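# Insert the loose pipe fully into the push-fit fitting

## Task

Drive the loose pipe into the push-fit fitting's open end until it is seated as far as it can go.

## Robot and tools

ROBOT. Two seven-joint Kinova Gen3 arms, left_arm and right_arm, each ending in a Robotiq 2F-85 two-finger gripper with a wrist camera. Root links sit near (+0.052, +0.338, 0) m for left_arm and (-0.049, -0.327, 0) m for right_arm. Cameras: cam_high, cam_low, cam_left_wrist, cam_right_wrist, all 672x504.

FRAME. Everything uses the scene frame: origin at table-top height halfway between the arms, +x away from the robots over the table, +y toward left_arm, +z up. Camera image sides do not match arm names. The gripper's fingers point along its own +z and open and close along its own y. end_effector_position is the spot between the pads when shut; closed fingertips reach about 19 mm past it (6 mm when fully open). Printed poses may be off by a few centimetres, more at long reach.

ROW LAYOUT. A row always has 16 numbers, each within [-1, 1], both arms in one list: left dx, dy, dz, rx, ry, rz, left gripper position, left gripper speed, then the same eight for the right arm. dx..rz are an offset, not a pose: they count from that arm's Hand target as it stood when the action (or move) began, along scene axes, with turns about the Hand target point. Scale: 1.0 = 0.6 m for dx, dy, dz and 180 degrees for rx, ry, rz (one rotation vector). Repeating an offset moves the arm again. Six zeros re-request the current Hand target. Gripper position is absolute: +1 fully open (85 mm), about 0 = 45 mm, -1 shut; the mapping is uneven, so trust position_measured_pct (roughly 50 - 50 x position). Gripper speed -1..+1 means about 20..150 mm/s; it also sets grip force. Sending 0 for a gripper is a real command, so resend the previous position and speed to leave a gripper alone.

TOOLS.
- execute_actions(actions, cameras): actions is a list of actions; each action is up to 15 rows, one per 1/30 s step, and a short table repeats its last row to fill 15 steps. Every row in an action is measured from the same start pose. An empty list returns the state plus all camera images. cameras: list of names, ["all"], or [].
- move(target, speed, blend, blocking, cameras): straight-line path to one 16-number row or up to 15 rows, all offsets from the same Hand targets. speed in m/s, 0.002 to 0.5 (default 0.25); turns capped near 0.873 rad/s. blend in metres rounds corners in a list; 0 stops at each point. All paths end together, at most 10 s. No obstacle avoidance. blocking=false returns after about 0.5 s while motion continues. The result adds a move: line (done, off_target, moving, held, fault) and any limits (paced = clipped pose, held = steps withheld).
- wait(seconds 0 to 10, cameras): let time pass holding commands.
- stop(cameras): brake a running move; fingers keep moving.
- zoom_image(camera, region [x0, y0, x1, y1] pixels, max 504 each side) on the newest image.
- clear_fault(arm): clears a reported torque fault on that arm.
- read_manual(section "licences"): licence text only.
- finished_scene(scene 1 or 2): ends the scene irreversibly; the pipe must stay inserted with the robot released.

MOTION NOTES. Orientation commands are clipped each step to within 32 degrees of the measured orientation; big turns may swing the elbow. A gripper often stops short of its Hand target; send the remaining distance as a new offset. Arms are very stiff: a target a few millimetres past a firm contact pushes hard, and a blocked arm keeps pressing until commanded back past its gripper. Faster moves hit harder and lag more.

RESULT LINES. Hand target (your last clipped pose, base of the next offsets), end_effector_position (m) and end_effector_quat_wxyz, Tool commands, step readings (calls with rows only), joint positions, velocities (within noise = still) and torques (positive toward larger joint angle), Flange force along gripper axes (includes held weight, noisy; no reading near singularities), Wrist depth 7x7 grid in mm (164 to 4000, - = no data). Gripper: object_status 0 moving, 1 blocked opening, 2 stopped on an object short of the target (firm grip), 3 reached target or pads met (empty or soft grip); motor_current_ma near 1000 when gripping, near 0 empty; pct of 98 or more means pads touched. Keep the position unchanged about 1.3 s to read a stop.

GRIPPING. Close to a position narrower than the pipe and hold it; release by opening a few mm wider than it. A stalled grip re-closes if the object slips away.

AVOID. Dropping the pipe, releasing it while moving, knocking anything off the table (immediate failure), slams or hard presses on fixed or heavy items, squeezing hard on a part still resting on something, and any arm-to-arm contact (including closing a gripper on the other's fingers). Torque faults trigger above 104.5 N m (first four joints) or 51.3 N m (wrist joints), or when a joint deviates over 5 degrees; the arm freezes until clear_fault. Motors warn at 60 °C and give out at 75 °C, after which the arm sags for 30 to 60 s; long stretched holds and pushing against unreachable targets heat them. Loose objects may be nudged by outside disturbances.

Each tool is called after "Request:" in YAML: its name, and indented under it one key for each argument.

## Session

Request:
execute_actions:
  actions: []

Scene clock: 0.00 s.
left_arm: end_effector_position=(+0.8844, +0.4014, +0.2527) position_measured_pct=0.0 object_status=3 motor_current_ma=0 end_effector_quat_wxyz=(-0.410, +0.683, -0.102, +0.596) | right_arm: end_effector_position=(+0.3172, -0.1823, +0.3216) position_measured_pct=0.0 object_status=3 motor_current_ma=0 end_effector_quat_wxyz=(+0.109, +0.751, -0.650, +0.031)
Joint positions: left_arm=[-0.028 1.077 0.217 1.437 -2.585 1.159 0.33] | right_arm=[-0.321 0.344 -0.272 1.415 0.203 1.594 2.651]
Joint velocities: within noise
Joint torques (N m): no reading
Motor temperatures (°C): left_arm=[37 35 31 31 38 37 43] | right_arm=[33 37 29 29 32 37 43]
Flange force (N): no reading
Wrist depth (mm): cam_left_wrist=[1244 1169 1107 1054 972 1265 1219 / 1285 1208 1139 1073 1353 1303 1246 / 1337 1246 1180 1454 1414 1350 1278 / 1857 1295 1199 1535 1467 1390 1131 / 1927 1832 1696 1590 1500 1251 881 / 2053 1911 1768 1687 1292 916 789 / 2112 1973 1832 1704 999 850 815] | cam_right_wrist=[490 503 516 526 540 551 566 / 482 488 502 513 525 538 550 / 471 482 487 499 512 524 537 / 460 469 481 489 501 510 525 / 451 460 471 479 491 502 513 / 441 449 459 469 479 491 502 / 434 443 452 460 471 480 491]
Hand target: left_arm +0.8844, +0.4014, +0.2527; -0.410, +0.683, -0.102, +0.596 | right_arm +0.3172, -0.1823, +0.3216; +0.109, +0.751, -0.650, +0.031
Tool commands: left_gripper/position=+1.0 left_gripper/speed=+1.0 right_gripper/position=+1.0 right_gripper/speed=+1.0

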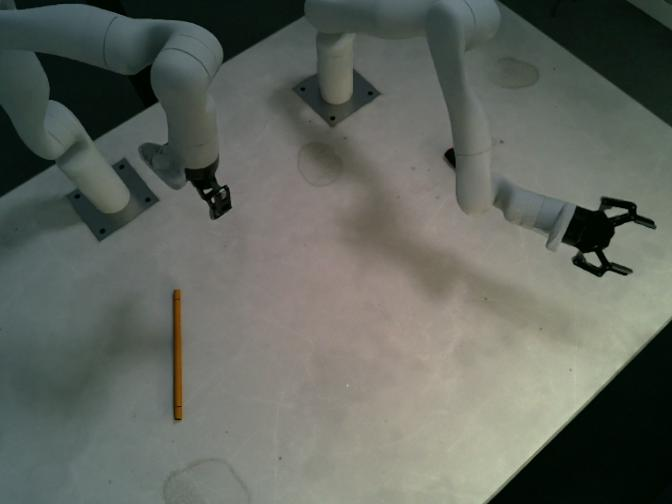

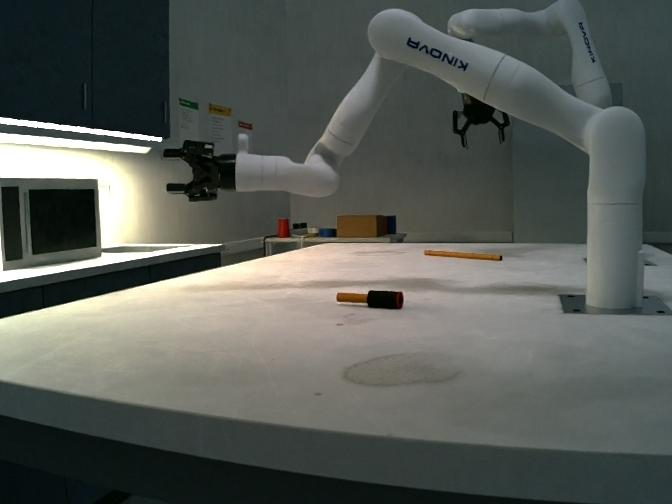

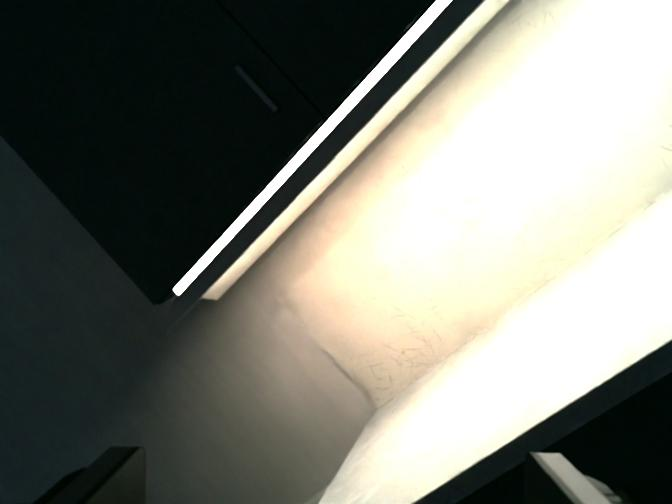

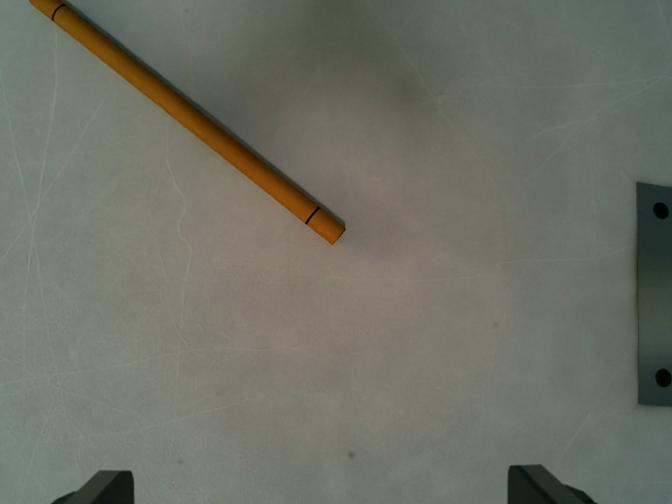

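Request:
zoom_image:
  camera: "cam_low"
  region: [310, 260, 430, 340]

Request:
zoom_image:
  camera: "cam_high"
  region: [130, 270, 240, 440]

Request:
zoom_image:
  camera: "cam_right_wrist"
  region: [0, 0, 380, 280]

Request:
zoom_image:
  camera: "cam_high"
  region: [400, 100, 520, 220]

Scaled by 4.200 from the camera's 672x504 image, which has a finer 960x720 frame.

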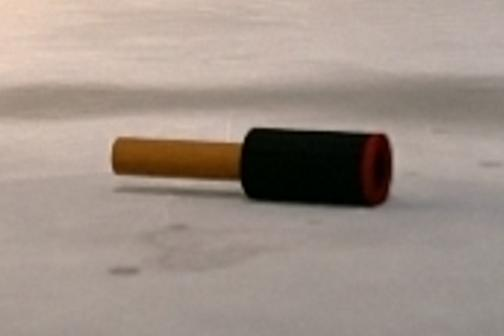

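Scaled by 2.965 from the camera's 672x504 image, which has a finer 960x720 frame.

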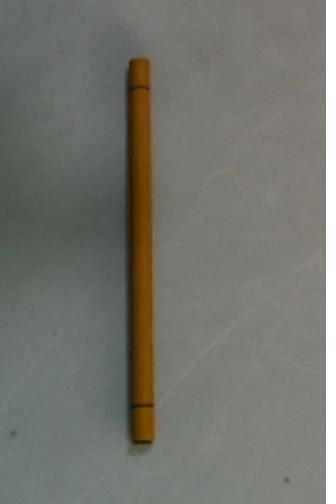

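Scaled by 1.326.

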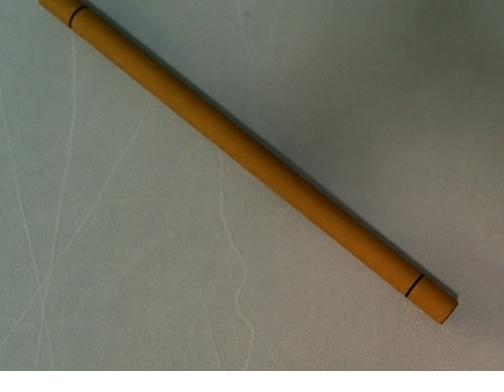

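Scaled by 4.200 from the camera's 672x504 image, which has a finer 960x720 frame.

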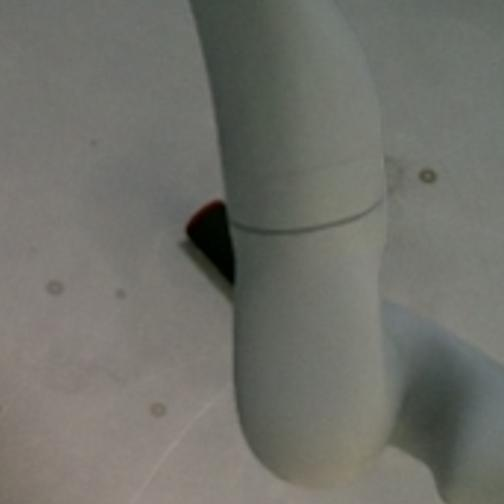

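Request:
move:
  target: [-0.8073, 0.181, 0.0455, -0.2926, 0.4254, 0.0728, 1, 1, 0.233, -0.3828, -0.2693, -0.0212, -0.0628, 0.2897, 1, 1]
  speed: 0.35
  cameras: ["all"]

Scene clock: 216.63 s.
left_arm: end_effector_position=(+0.4001, +0.5099, +0.2800) position_measured_pct=0.0 object_status=3 motor_current_ma=0 end_effector_quat_wxyz=(+0.000, +1.000, -0.001, +0.000) | right_arm: end_effector_position=(+0.4570, -0.4120, +0.1600) position_measured_pct=0.0 object_status=3 motor_current_ma=0 end_effector_quat_wxyz=(+0.046, +0.950, -0.260, +0.168)
Joint positions: left_arm=[-0.838 0.225 0.399 1.704 -0.092 1.231 -1.992] | right_arm=[0.238 0.459 -0.266 1.856 0.542 0.603 3.747]
Joint torques (N m): left_arm=[-0.02 -13.17 0.56 -8.2 -0.11 -0.17 0] | right_arm=[-0.71 -16.67 -0.54 -6.15 0.58 -0.66 0.44]
Motor temperatures (°C): left_arm=[36 44 30 31 38 37 43] | right_arm=[32 38 29 30 32 37 42]
Flange force (N): left_arm=[3.3 -1.3 0.1] | right_arm=[5.0 -1.4 -0.7]
Wrist depth (mm): cam_left_wrist=[423 423 422 422 421 420 420 / 424 424 423 423 422 422 421 / 424 424 423 424 423 423 422 / 426 426 424 425 424 424 424 / 427 426 426 425 425 424 424 / 428 427 426 427 426 425 425 / 429 428 427 427 426 426 426] | cam_right_wrist=[382 384 382 386 388 392 393 / 363 365 368 368 370 370 372 / 349 350 352 353 354 356 358 / 335 337 337 338 341 342 344 / 321 322 325 322 329 329 326 / 309 310 312 310 314 315 316 / 301 302 303 302 305 306 307]
Hand target: left_arm +0.4001, +0.5100, +0.2800; +0.000, +1.000, +0.000, +0.000 | right_arm +0.4570, -0.4120, +0.1600; +0.046, +0.950, -0.260, +0.168
Off the commanded pose: left_arm 0.000 m, 0 deg | right_arm 0.000 m, 0 deg.
move: done

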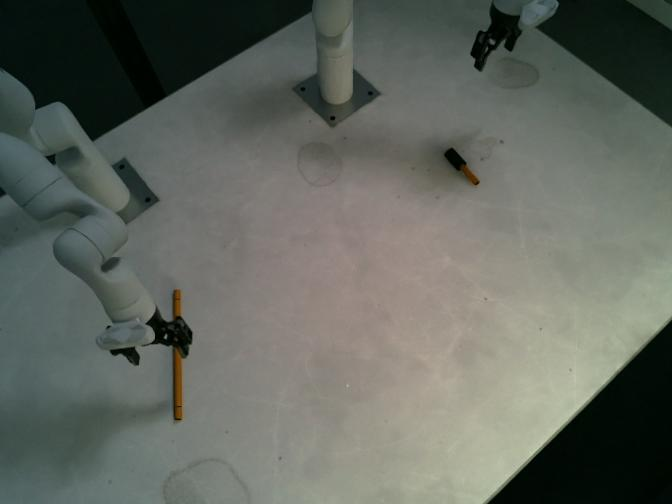

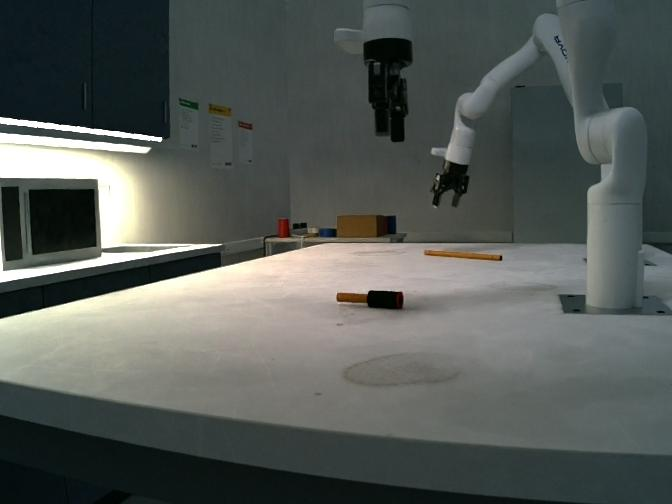

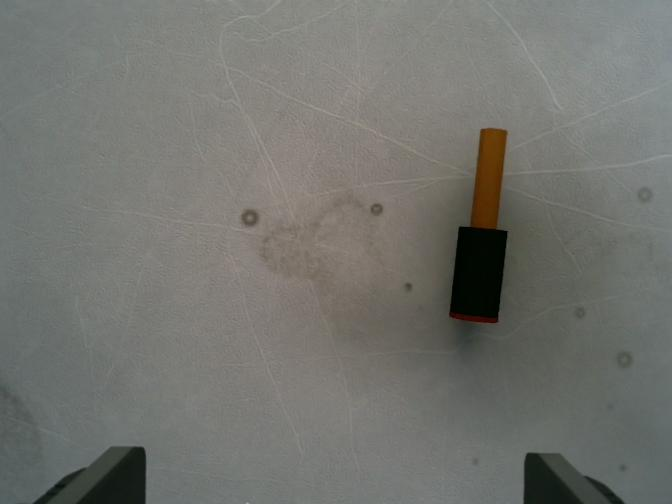

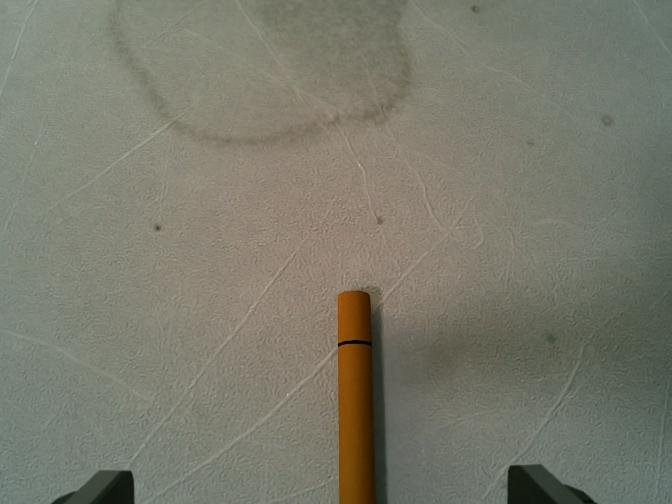

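Request:
move:
  target: [0.0625, -0.138, -0.25, 0.0034, 0.0666, -0.0321, 1, 1, -0.0145, -0.0243, -0.1167, 0.0142, 0.0239, 0, 0.1, 0]
  speed: 0.3
  cameras: ["cam_left_wrist", "cam_right_wrist"]

Scene clock: 271.20 s.
left_arm: end_effector_position=(+0.4376, +0.4272, +0.1300) position_measured_pct=0.0 object_status=3 motor_current_ma=0 end_effector_quat_wxyz=(-0.005, +0.993, -0.051, -0.104) | right_arm: end_effector_position=(+0.4483, -0.4266, +0.0900) position_measured_pct=45.0 object_status=3 motor_current_ma=0 end_effector_quat_wxyz=(+0.034, +0.956, -0.262, +0.127)
Joint positions: left_arm=[-0.504 0.584 0.408 1.753 -0.308 1.073 -1.632] | right_arm=[0.286 0.599 -0.255 1.868 0.551 0.516 3.777]
Joint torques (N m): left_arm=[-0.27 -17.86 1.68 -5.84 -0.15 0.44 -0.01] | right_arm=[-0.7 -17.95 -0.73 -4.97 0.4 -0.54 0.45]
Flange force (N): left_arm=[4.1 -0.3 1.2] | right_arm=[5.3 -1.1 -0.6]
Wrist depth (mm): cam_left_wrist=[250 249 248 248 248 248 248 / 256 256 255 252 255 254 254 / 262 262 262 243 261 260 260 / 269 268 268 246 267 267 267 / 275 275 275 246 274 274 273 / 283 282 282 253 281 281 280 / 289 288 287 288 287 287 286] | cam_right_wrist=[277 278 279 281 282 283 285 / 269 270 271 272 273 274 276 / 260 262 263 264 264 266 266 / 252 253 255 252 256 257 258 / 246 245 247 246 249 249 250 / 238 239 240 239 242 243 243 / 233 234 235 235 237 237 238]
Hand target: left_arm +0.4376, +0.4272, +0.1300; -0.005, +0.993, -0.051, -0.104 | right_arm +0.4483, -0.4266, +0.0900; +0.034, +0.956, -0.262, +0.127
Off the commanded pose: left_arm 0.000 m, 0 deg | right_arm 0.000 m, 0 deg.
move: done
Images, in order (width x height): cam_left_wrist 672x504, cam_right_wrist 672x504.

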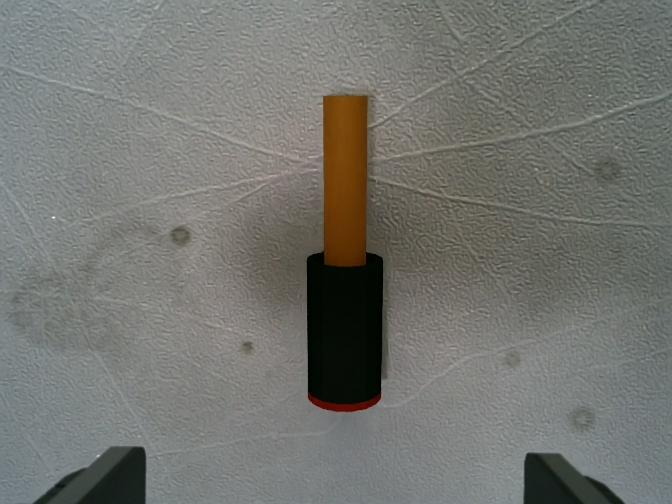

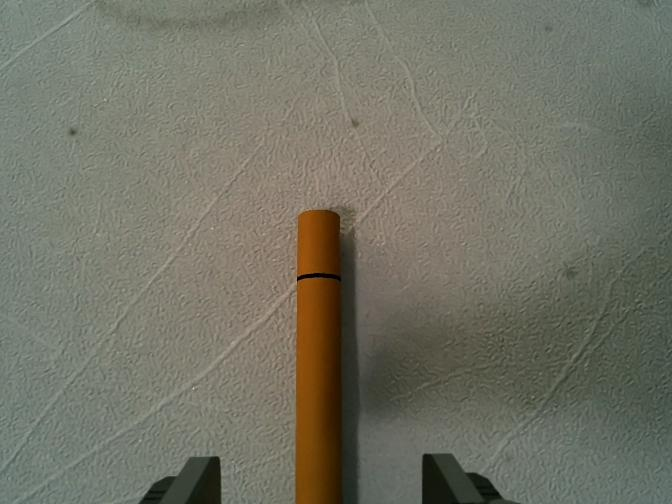

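Request:
move:
  target: [0.0128, -0.007, -0.1742, 0, 0, 0, 0.05, 0, 0, 0, -0.1108, 0, 0, 0, -0.3, 0]
  speed: 0.15
  cameras: ["cam_left_wrist", "cam_right_wrist", "cam_low"]

Scene clock: 300.30 s.
left_arm: end_effector_position=(+0.4452, +0.4230, +0.0255) position_measured_pct=47.6 object_status=3 motor_current_ma=0 end_effector_quat_wxyz=(-0.005, +0.993, -0.051, -0.104) | right_arm: end_effector_position=(+0.4483, -0.4266, +0.0235) position_measured_pct=64.9 object_status=3 motor_current_ma=0 end_effector_quat_wxyz=(+0.034, +0.956, -0.262, +0.127)
Joint positions: left_arm=[-0.439 0.784 0.336 1.805 -0.401 0.831 -1.539] | right_arm=[0.198 0.728 -0.128 1.91 0.652 0.332 3.656]
Joint torques (N m): left_arm=[-0.07 -19.34 1.84 -4.15 -0.11 0.42 0] | right_arm=[-0.67 -18.73 -0.16 -3.66 0.29 -0.5 0.42]
Flange force (N): left_arm=[3.1 -0.5 1.6] | right_arm=[5.9 -1.2 -0.2]
Wrist depth (mm): cam_left_wrist=[- - - - - - - / - - - - - - - / - - - - - - - / - - - - - - - / 166 165 165 - 166 166 165 / 169 169 169 - 168 168 168 / 173 173 - - - 171 171] | cam_right_wrist=[203 204 205 205 206 207 208 / 196 196 198 198 199 200 200 / 190 191 192 178 193 194 194 / 185 185 186 172 186 188 188 / 179 180 180 168 181 182 182 / 174 175 175 175 176 177 177 / 171 171 172 - 173 174 174]
Hand target: left_arm +0.4452, +0.4230, +0.0255; -0.005, +0.993, -0.051, -0.104 | right_arm +0.4483, -0.4266, +0.0235; +0.034, +0.956, -0.262, +0.127
Off the commanded pose: left_arm 0.000 m, 0 deg | right_arm 0.000 m, 0 deg.
move: done
Images, in order (width x height): cam_low 672x504, cam_left_wrist 672x504, cam_right_wrist 672x504.

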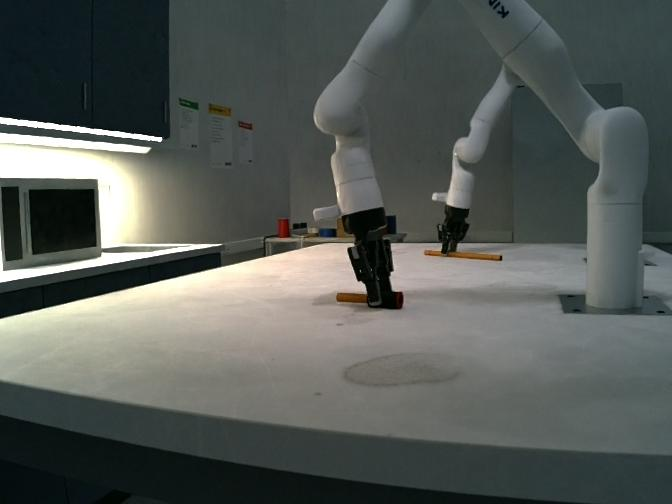

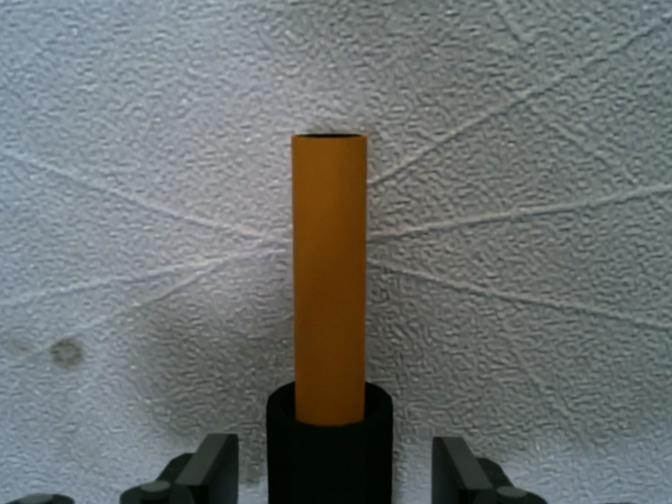

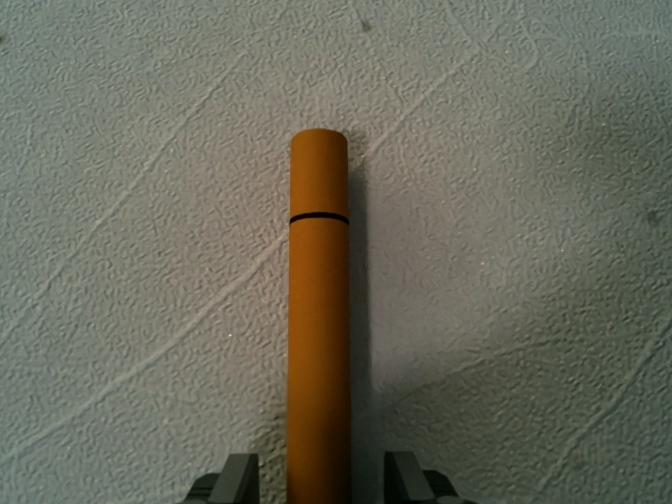

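Request:
move:
  target: [0.0002, 0.0022, 0, 0, 0, 0, -1, -1, 0.0003, 0.0006, 0, 0, 0, 0, -1, -1]
  speed: 0.1
  cameras: ["cam_left_wrist", "cam_right_wrist"]

Scene clock: 305.60 s.
left_arm: end_effector_position=(+0.4453, +0.4243, +0.0255) position_measured_pct=69.3 object_status=0 motor_current_ma=1000 end_effector_quat_wxyz=(-0.005, +0.993, -0.051, -0.104) | right_arm: end_effector_position=(+0.4485, -0.4262, +0.0235) position_measured_pct=83.5 object_status=2 motor_current_ma=1000 end_effector_quat_wxyz=(+0.034, +0.956, -0.262, +0.127)
Joint positions: left_arm=[-0.441 0.785 0.336 1.804 -0.401 0.831 -1.542] | right_arm=[0.197 0.728 -0.128 1.909 0.652 0.333 3.655]
Joint torques (N m): left_arm=[-1.09 -13.92 -0.22 -3.57 -0.85 -0.73 -0.02] | right_arm=[-0.48 -14.83 0.11 -3.09 0.35 -0.64 0.45]
Flange force (N): left_arm=[-1.2 2.7 -13.1] | right_arm=[5.7 -0.8 -9.7]
Wrist depth (mm): cam_left_wrist=[- - - - - - - / - - - - - - - / - - - - - - - / - - - - - - - / 166 166 166 - 166 166 165 / 169 169 169 - 168 168 168 / 173 173 - - - 172 172] | cam_right_wrist=[204 204 205 206 206 207 208 / 196 197 198 198 199 200 201 / 191 191 192 178 193 194 195 / 185 185 186 173 187 188 188 / 179 179 180 168 181 182 182 / 174 175 175 175 176 177 178 / 171 172 172 - 173 174 174]
Hand target: left_arm +0.4454, +0.4243, +0.0255; -0.005, +0.993, -0.051, -0.104 | right_arm +0.4485, -0.4262, +0.0235; +0.034, +0.956, -0.262, +0.127
Off the commanded pose: left_arm 0.000 m, 0 deg | right_arm 0.000 m, 0 deg.
move: done
Images, in order (width x height): cam_left_wrist 672x504, cam_right_wrist 672x504.

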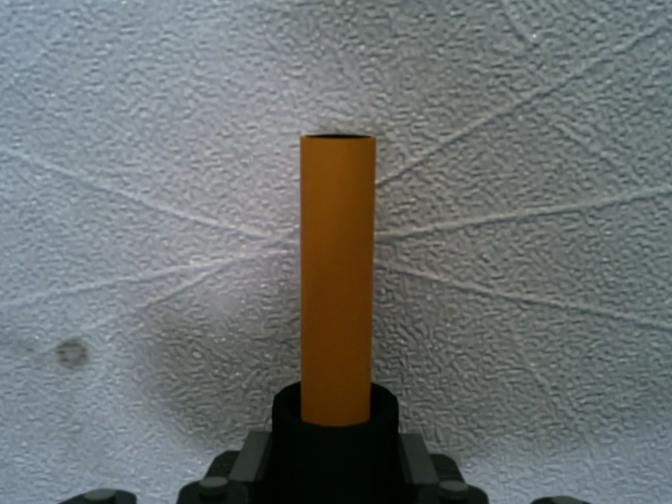

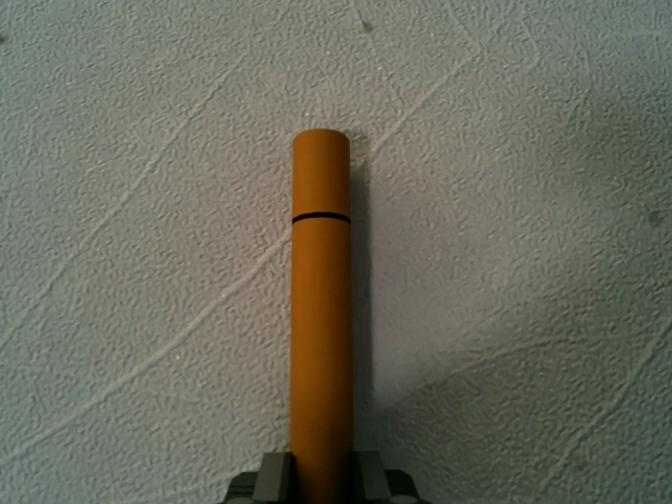

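Request:
move:
  target:
    - [0, 0, 0.0833, 0, 0, 0, -1, -1, 0, 0, 0.0833, 0, 0, 0, -1, -1]
    - [0.0412, -0.5557, 0.2425, 0, 0, 0.1433, -1, -1, -0.2147, 0.7707, 0.2533, 0, 0, 0.2819, -1, -1]
  speed: [0.12, 0.3]
  blend: 0.03
  cameras: ["all"]

Scene clock: 328.60 s.
left_arm: end_effector_position=(+0.4701, +0.0909, +0.1710) position_measured_pct=69.3 object_status=2 motor_current_ma=1000 end_effector_quat_wxyz=(+0.018, +0.979, +0.172, -0.103) | right_arm: end_effector_position=(+0.3197, +0.0361, +0.1755) position_measured_pct=83.5 object_status=2 motor_current_ma=1000 end_effector_quat_wxyz=(-0.023, +0.976, +0.173, +0.129)
Joint positions: left_arm=[0.163 0.668 0.405 1.431 -0.095 1.225 -0.682] | right_arm=[-0.481 0.526 -0.583 1.714 0.601 0.847 3.685]
Joint torques (N m): left_arm=[0.01 -20.89 2.33 -7.34 0.3 0.23 0] | right_arm=[-0.63 -17.71 -2.03 -6.6 0.61 -0.5 0.43]
Flange force (N): left_arm=[3.2 2.9 1.4] | right_arm=[4.5 -1.8 -0.5]
Wrist depth (mm): cam_left_wrist=[289 288 287 287 287 286 285 / 295 295 294 294 293 292 292 / 302 302 300 300 298 299 299 / 311 310 310 309 309 308 307 / 319 319 318 318 316 316 315 / 327 327 326 - 325 325 324 / 335 333 - - - 331 330] | cam_right_wrist=[376 376 374 184 380 382 385 / 363 363 362 362 367 370 371 / 351 353 353 178 356 358 360 / 341 342 342 172 347 347 349 / 330 332 334 169 335 336 338 / 321 322 322 322 326 326 328 / 313 315 316 - 319 319 320]
Hand target: left_arm +0.4701, +0.0909, +0.1710; +0.018, +0.980, +0.172, -0.103 | right_arm +0.3197, +0.0362, +0.1755; -0.023, +0.976, +0.173, +0.129
Off the commanded pose: left_arm 0.000 m, 0 deg | right_arm 0.000 m, 0 deg.
move: done; blend cut to 0.025 m at target 1

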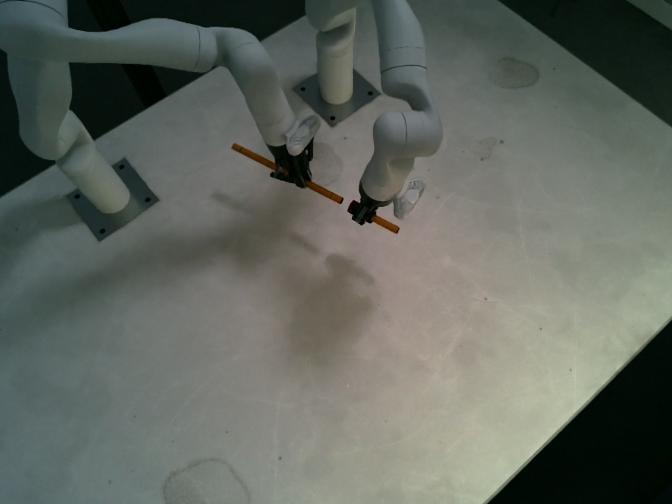

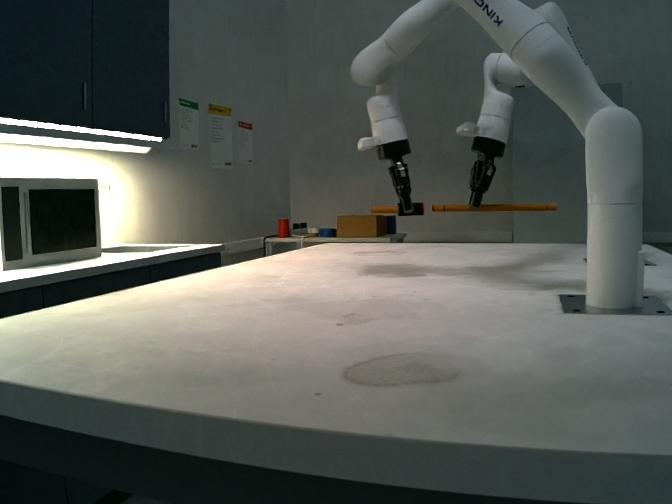

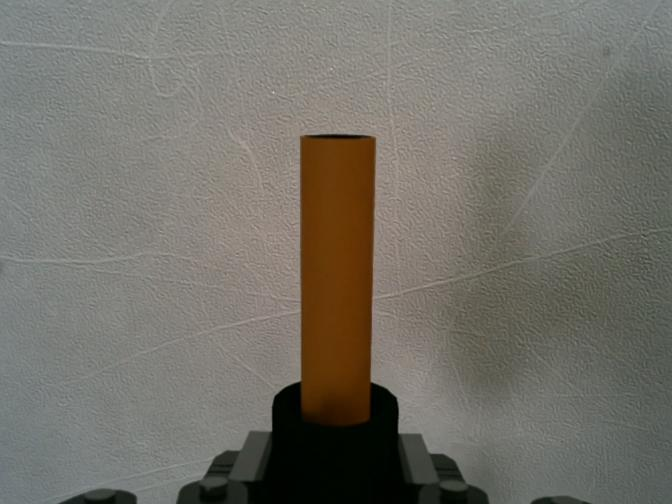

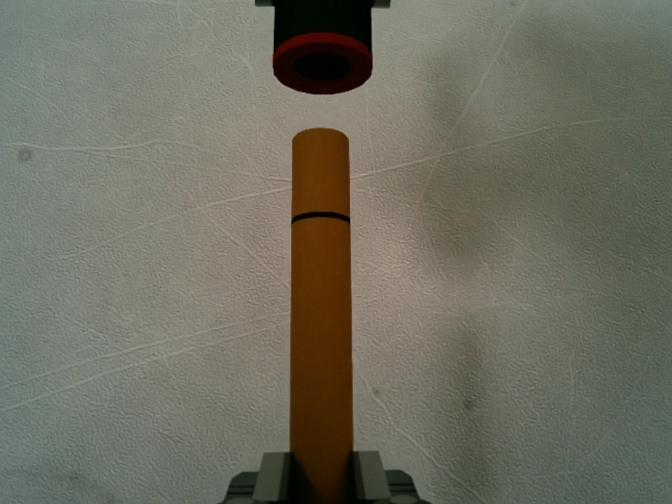

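Request:
zoom_image:
  camera: "cam_right_wrist"
  region: [230, 0, 420, 142]

Request:
zoom_image:
  camera: "cam_low"
  region: [360, 185, 480, 235]

Request:
zoom_image:
  camera: "cam_low"
  region: [360, 160, 570, 250]

Scaled by 2.653.

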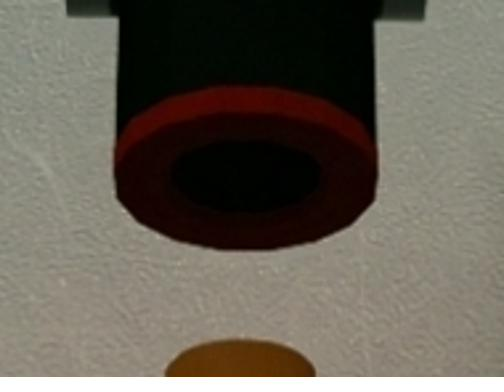

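Scaled by 4.200 from the camera's 672x504 image, which has a finer 960x720 frame.

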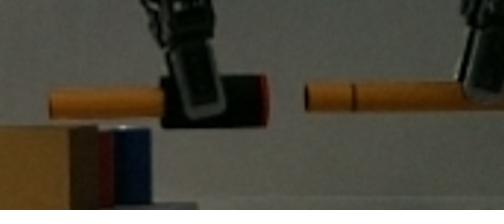

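Scaled by 2.400 from the camera's 672x504 image, which has a finer 960x720 frame.

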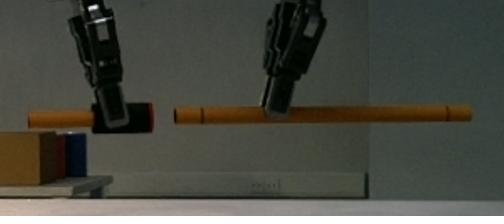

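Request:
zoom_image:
  camera: "cam_low"
  region: [395, 192, 455, 226]

Request:
zoom_image:
  camera: "cam_low"
  region: [365, 192, 425, 226]

Request:
zoom_image:
  camera: "cam_low"
  region: [500, 192, 560, 226]

Scaled by 8.400 from the camera's 672x504 image, which has a finer 960x720 frame.

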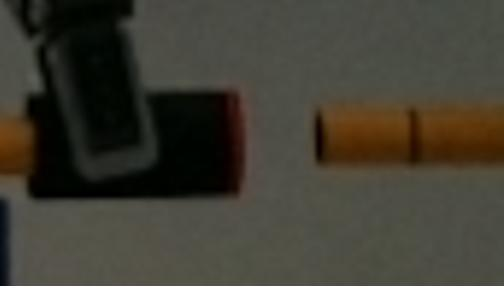

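Scaled by 8.400 from the camera's 672x504 image, which has a finer 960x720 frame.

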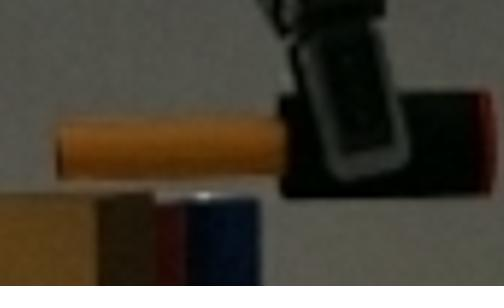

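Scaled by 8.400 from the camera's 672x504 image, which has a finer 960x720 frame.

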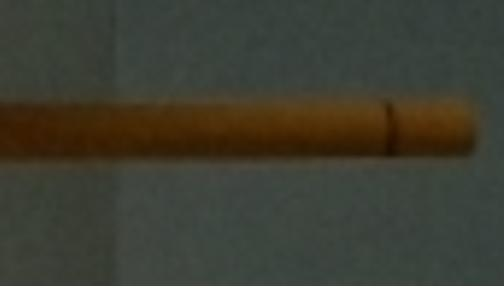

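Request:
move:
  target: [0, 0, 0, 0.0013, -0.0035, 0, -1, -1, 0.0223, 0.0072, -0.0044, 0, 0, 0, -1, -1]
  speed: 0.1
  cameras: ["cam_low", "cam_right_wrist"]

Request:
zoom_image:
  camera: "cam_low"
  region: [395, 192, 455, 226]

Request:
zoom_image:
  camera: "cam_low"
  region: [365, 192, 425, 226]

Request:
zoom_image:
  camera: "cam_right_wrist"
  region: [260, 30, 385, 155]

Scene clock: 377.53 s.
left_arm: end_effector_position=(+0.4701, +0.0909, +0.1710) position_measured_pct=69.3 object_status=2 motor_current_ma=1000 end_effector_quat_wxyz=(+0.017, +0.980, +0.172, -0.097) | right_arm: end_effector_position=(+0.3330, +0.0405, +0.1728) position_measured_pct=83.5 object_status=2 motor_current_ma=1000 end_effector_quat_wxyz=(-0.023, +0.976, +0.173, +0.129)
Joint positions: left_arm=[0.168 0.661 0.402 1.44 -0.101 1.214 -0.677] | right_arm=[-0.476 0.553 -0.578 1.676 0.606 0.856 3.705]
Joint torques (N m): left_arm=[-0.07 -20.82 2.31 -7.32 0.28 0.23 -0.01] | right_arm=[-0.7 -18.28 -2.25 -6.72 0.62 -0.56 0.43]
Flange force (N): left_arm=[3.2 3.1 1.5] | right_arm=[4.4 -1.5 -0.4]
Wrist depth (mm): cam_left_wrist=[290 289 289 288 288 288 287 / 296 296 295 295 294 294 293 / 302 303 301 301 299 300 300 / 311 311 310 310 309 308 308 / 318 318 318 317 316 316 315 / 326 326 326 - 324 324 323 / 333 333 - - - 330 330] | cam_right_wrist=[372 373 189 179 375 379 381 / 358 361 359 180 364 365 367 / 348 349 352 177 354 355 356 / 339 340 340 172 343 345 346 / 327 330 331 169 333 334 335 / 318 319 320 319 323 323 324 / 312 312 - - 317 317 318]
Hand target: left_arm +0.4701, +0.0909, +0.1710; +0.017, +0.980, +0.172, -0.097 | right_arm +0.3330, +0.0405, +0.1728; -0.023, +0.976, +0.173, +0.129
Off the commanded pose: left_arm 0.000 m, 0 deg | right_arm 0.000 m, 0 deg.
move: done
Images, in order (width x height): cam_low 672x504, cam_right_wrist 672x504.

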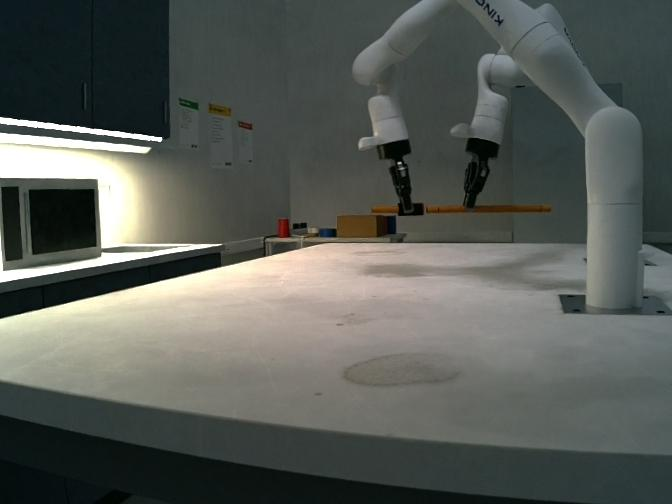

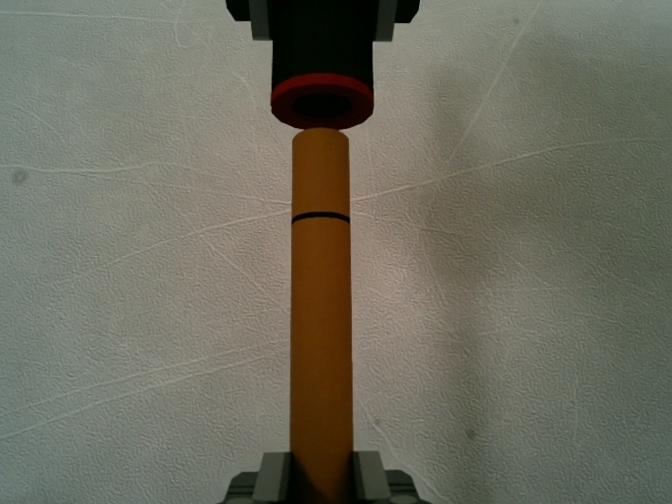

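Scaled by 8.400 from the camera's 672x504 image, which has a finer 960x720 frame.

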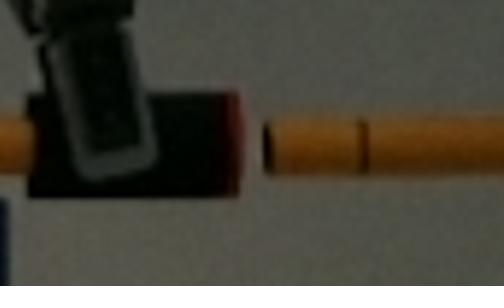

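Scaled by 8.400 from the camera's 672x504 image, which has a finer 960x720 frame.

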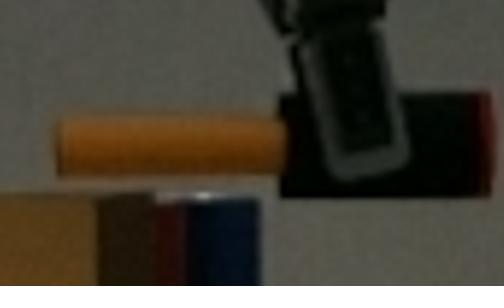

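Scaled by 4.032.

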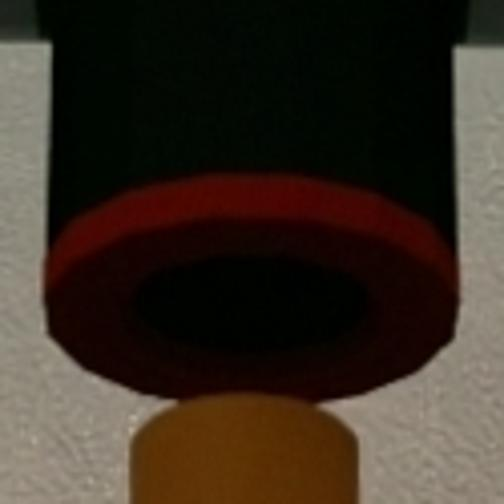

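Request:
zoom_image:
  camera: "cam_low"
  region: [412, 197, 440, 218]

Request:
zoom_image:
  camera: "cam_low"
  region: [370, 197, 398, 218]

Scaled by 18.000 from the camera's 672x504 image, which has a finer 960x720 frame.

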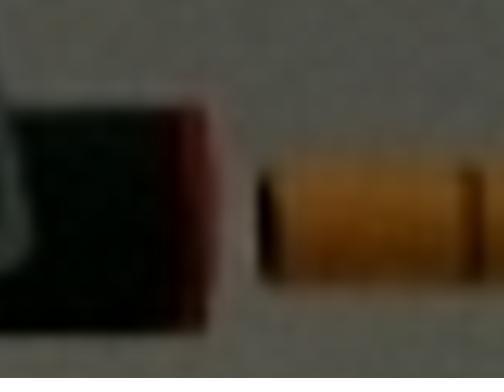

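Scaled by 18.000 from the camera's 672x504 image, which has a finer 960x720 frame.

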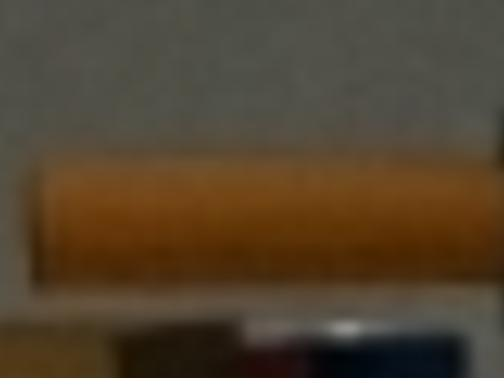

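Request:
zoom_image:
  camera: "cam_low"
  region: [426, 199, 450, 217]

Request:
zoom_image:
  camera: "cam_low"
  region: [404, 199, 428, 217]

Scaled by 21.000 from the camera's 672x504 image, which has a finer 960x720 frame.

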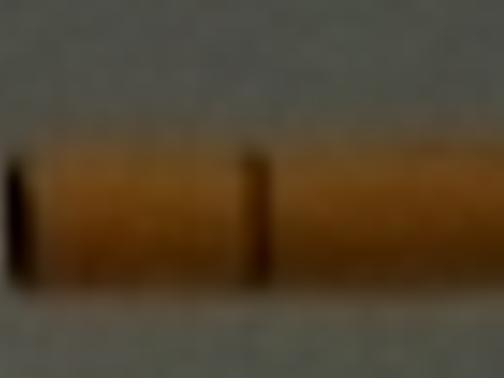

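Scaled by 21.000 from the camera's 672x504 image, which has a finer 960x720 frame.

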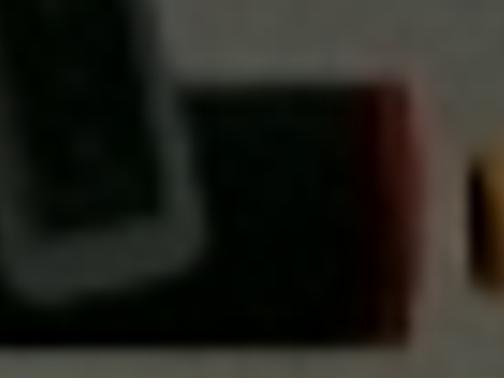

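Request:
move:
  target: [0, 0, 0, 0, 0, 0, -1, -1, 0.0073, 0.0014, 0.0015, 0, 0, 0, -1, -1]
  speed: 0.05
  cameras: ["cam_low", "cam_right_wrist"]

Request:
zoom_image:
  camera: "cam_low"
  region: [412, 199, 436, 217]

Request:
zoom_image:
  camera: "cam_right_wrist"
  region: [260, 60, 385, 185]

Scene clock: 417.20 s.
left_arm: end_effector_position=(+0.4701, +0.0909, +0.1710) position_measured_pct=69.3 object_status=2 motor_current_ma=1000 end_effector_quat_wxyz=(+0.017, +0.980, +0.172, -0.097) | right_arm: end_effector_position=(+0.3374, +0.0413, +0.1737) position_measured_pct=83.5 object_status=2 motor_current_ma=1000 end_effector_quat_wxyz=(-0.023, +0.976, +0.173, +0.129)
Joint positions: left_arm=[0.168 0.661 0.402 1.44 -0.101 1.214 -0.677] | right_arm=[-0.472 0.559 -0.578 1.662 0.605 0.863 3.715]
Joint torques (N m): left_arm=[-0.11 -20.84 2.34 -7.32 0.3 0.24 0.01] | right_arm=[-0.7 -18.46 -2.29 -6.8 0.64 -0.56 0.41]
Flange force (N): left_arm=[3.2 3.2 1.5] | right_arm=[4.4 -1.4 -0.3]
Wrist depth (mm): cam_left_wrist=[290 289 289 288 288 287 287 / 296 295 295 295 294 294 293 / 303 302 301 302 299 300 300 / 311 311 310 310 309 309 308 / 319 318 318 316 317 316 316 / 327 326 325 - 324 324 323 / 333 333 - - - 330 329] | cam_right_wrist=[374 372 186 181 372 380 382 / 361 362 358 178 366 367 369 / 350 350 351 178 355 356 358 / 339 340 341 172 344 345 348 / 328 330 331 169 334 336 337 / 319 320 322 320 324 325 325 / 312 315 - - 316 318 319]
Hand target: left_arm +0.4701, +0.0909, +0.1710; +0.017, +0.980, +0.172, -0.097 | right_arm +0.3374, +0.0413, +0.1737; -0.023, +0.976, +0.173, +0.129
Off the commanded pose: left_arm 0.000 m, 0 deg | right_arm 0.000 m, 0 deg.
move: done
Images, in order (width x height): cam_low 672x504, cam_right_wrist 672x504.

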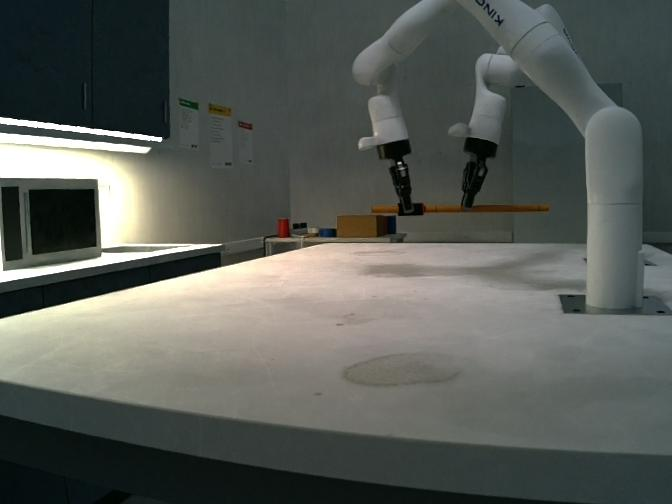

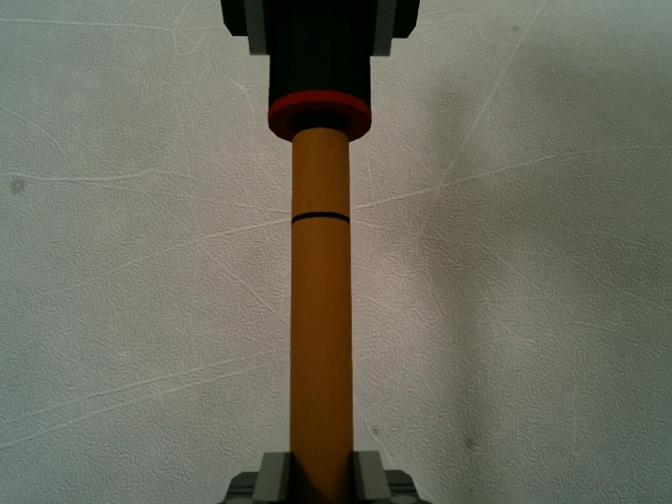

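Scaled by 21.000 from the camera's 672x504 image, which has a finer 960x720 frame.

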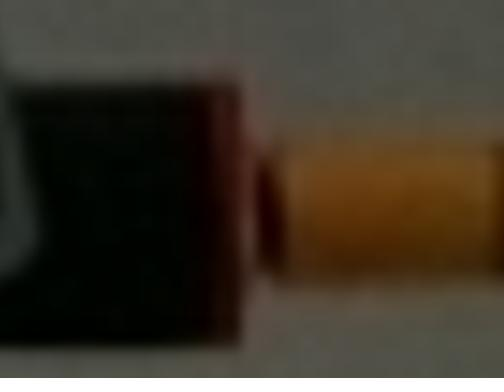

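Scaled by 4.032.

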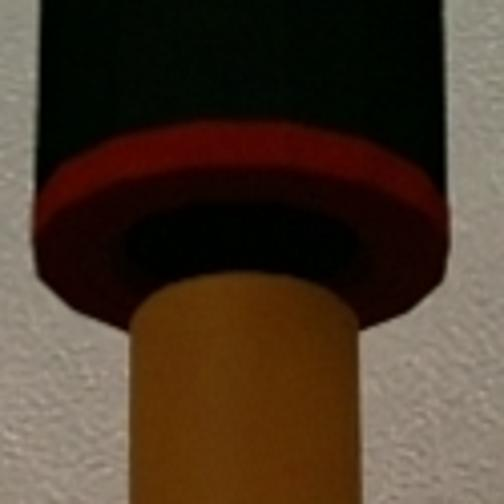

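Request:
move:
  target: [0, 0, 0, 0, 0, 0, -1, -1, 0.0127, 0.0041, 0, 0, 0, 0, -1, -1]
  speed: 0.03
  cameras: ["cam_low", "cam_right_wrist"]

Request:
zoom_image:
  camera: "cam_right_wrist"
  region: [260, 60, 385, 225]

Request:
zoom_image:
  camera: "cam_low"
  region: [406, 196, 448, 220]

Scene clock: 421.83 s.
left_arm: end_effector_position=(+0.4701, +0.0909, +0.1710) position_measured_pct=69.3 object_status=2 motor_current_ma=1000 end_effector_quat_wxyz=(+0.017, +0.980, +0.172, -0.097) | right_arm: end_effector_position=(+0.3451, +0.0438, +0.1737) position_measured_pct=83.5 object_status=2 motor_current_ma=1000 end_effector_quat_wxyz=(-0.023, +0.976, +0.173, +0.129)
Joint positions: left_arm=[0.168 0.661 0.402 1.44 -0.101 1.214 -0.677] | right_arm=[-0.469 0.573 -0.576 1.638 0.605 0.872 3.729]
Joint torques (N m): left_arm=[-0.31 -20.82 2.06 -7.02 0.16 0.54 -0.03] | right_arm=[-0.01 -18.6 -1.66 -6.59 0.73 -0.15 0.34]
Flange force (N): left_arm=[3.3 4.1 1.7] | right_arm=[4.2 -2.5 -0.4]
Wrist depth (mm): cam_left_wrist=[290 289 289 289 288 288 287 / 296 296 295 295 294 293 293 / 303 302 301 301 299 300 300 / 311 311 310 310 309 308 307 / 319 318 318 317 316 315 316 / 326 326 325 - 324 324 323 / 333 332 - - - 330 329] | cam_right_wrist=[374 372 181 180 183 381 382 / 359 363 185 174 366 367 369 / 349 351 351 177 355 356 358 / 340 340 341 172 345 345 347 / 328 330 332 169 334 335 335 / 319 320 321 321 324 325 325 / 312 313 - - 317 318 319]
Hand target: left_arm +0.4701, +0.0909, +0.1710; +0.017, +0.980, +0.172, -0.097 | right_arm +0.3450, +0.0438, +0.1737; -0.023, +0.976, +0.173, +0.129
Off the commanded pose: left_arm 0.000 m, 0 deg | right_arm 0.000 m, 0 deg.
move: done
Images, in order (width x height): cam_low 672x504, cam_right_wrist 672x504.

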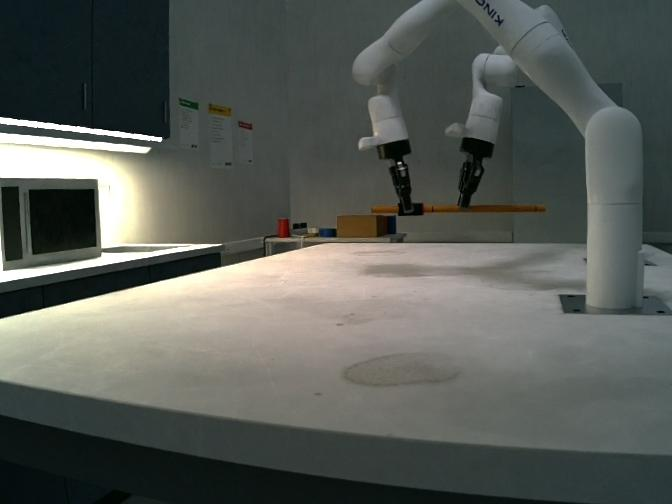

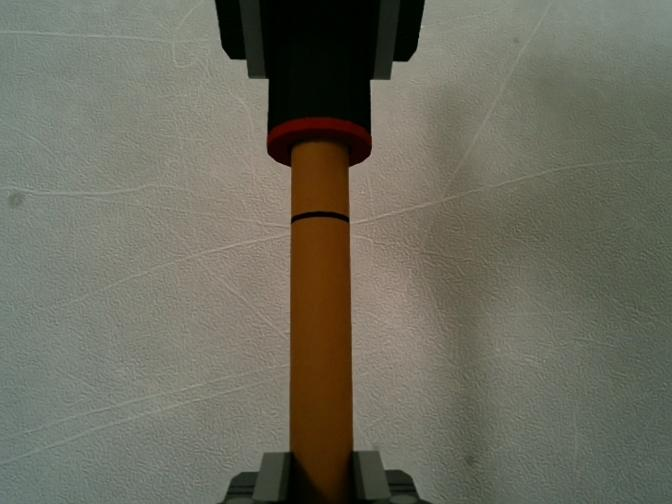

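Scaled by 3.055.

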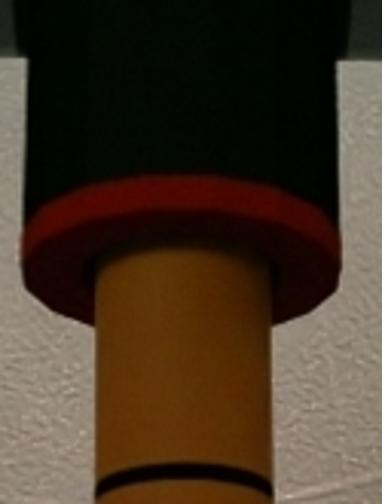

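Scaled by 12.000 from the camera's 672x504 image, which has a finer 960x720 frame.

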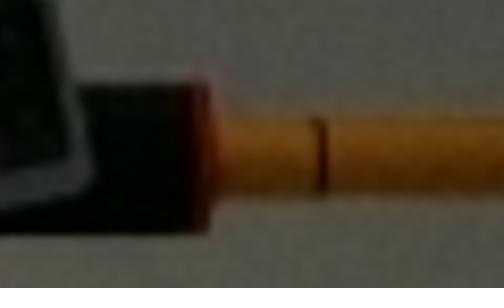

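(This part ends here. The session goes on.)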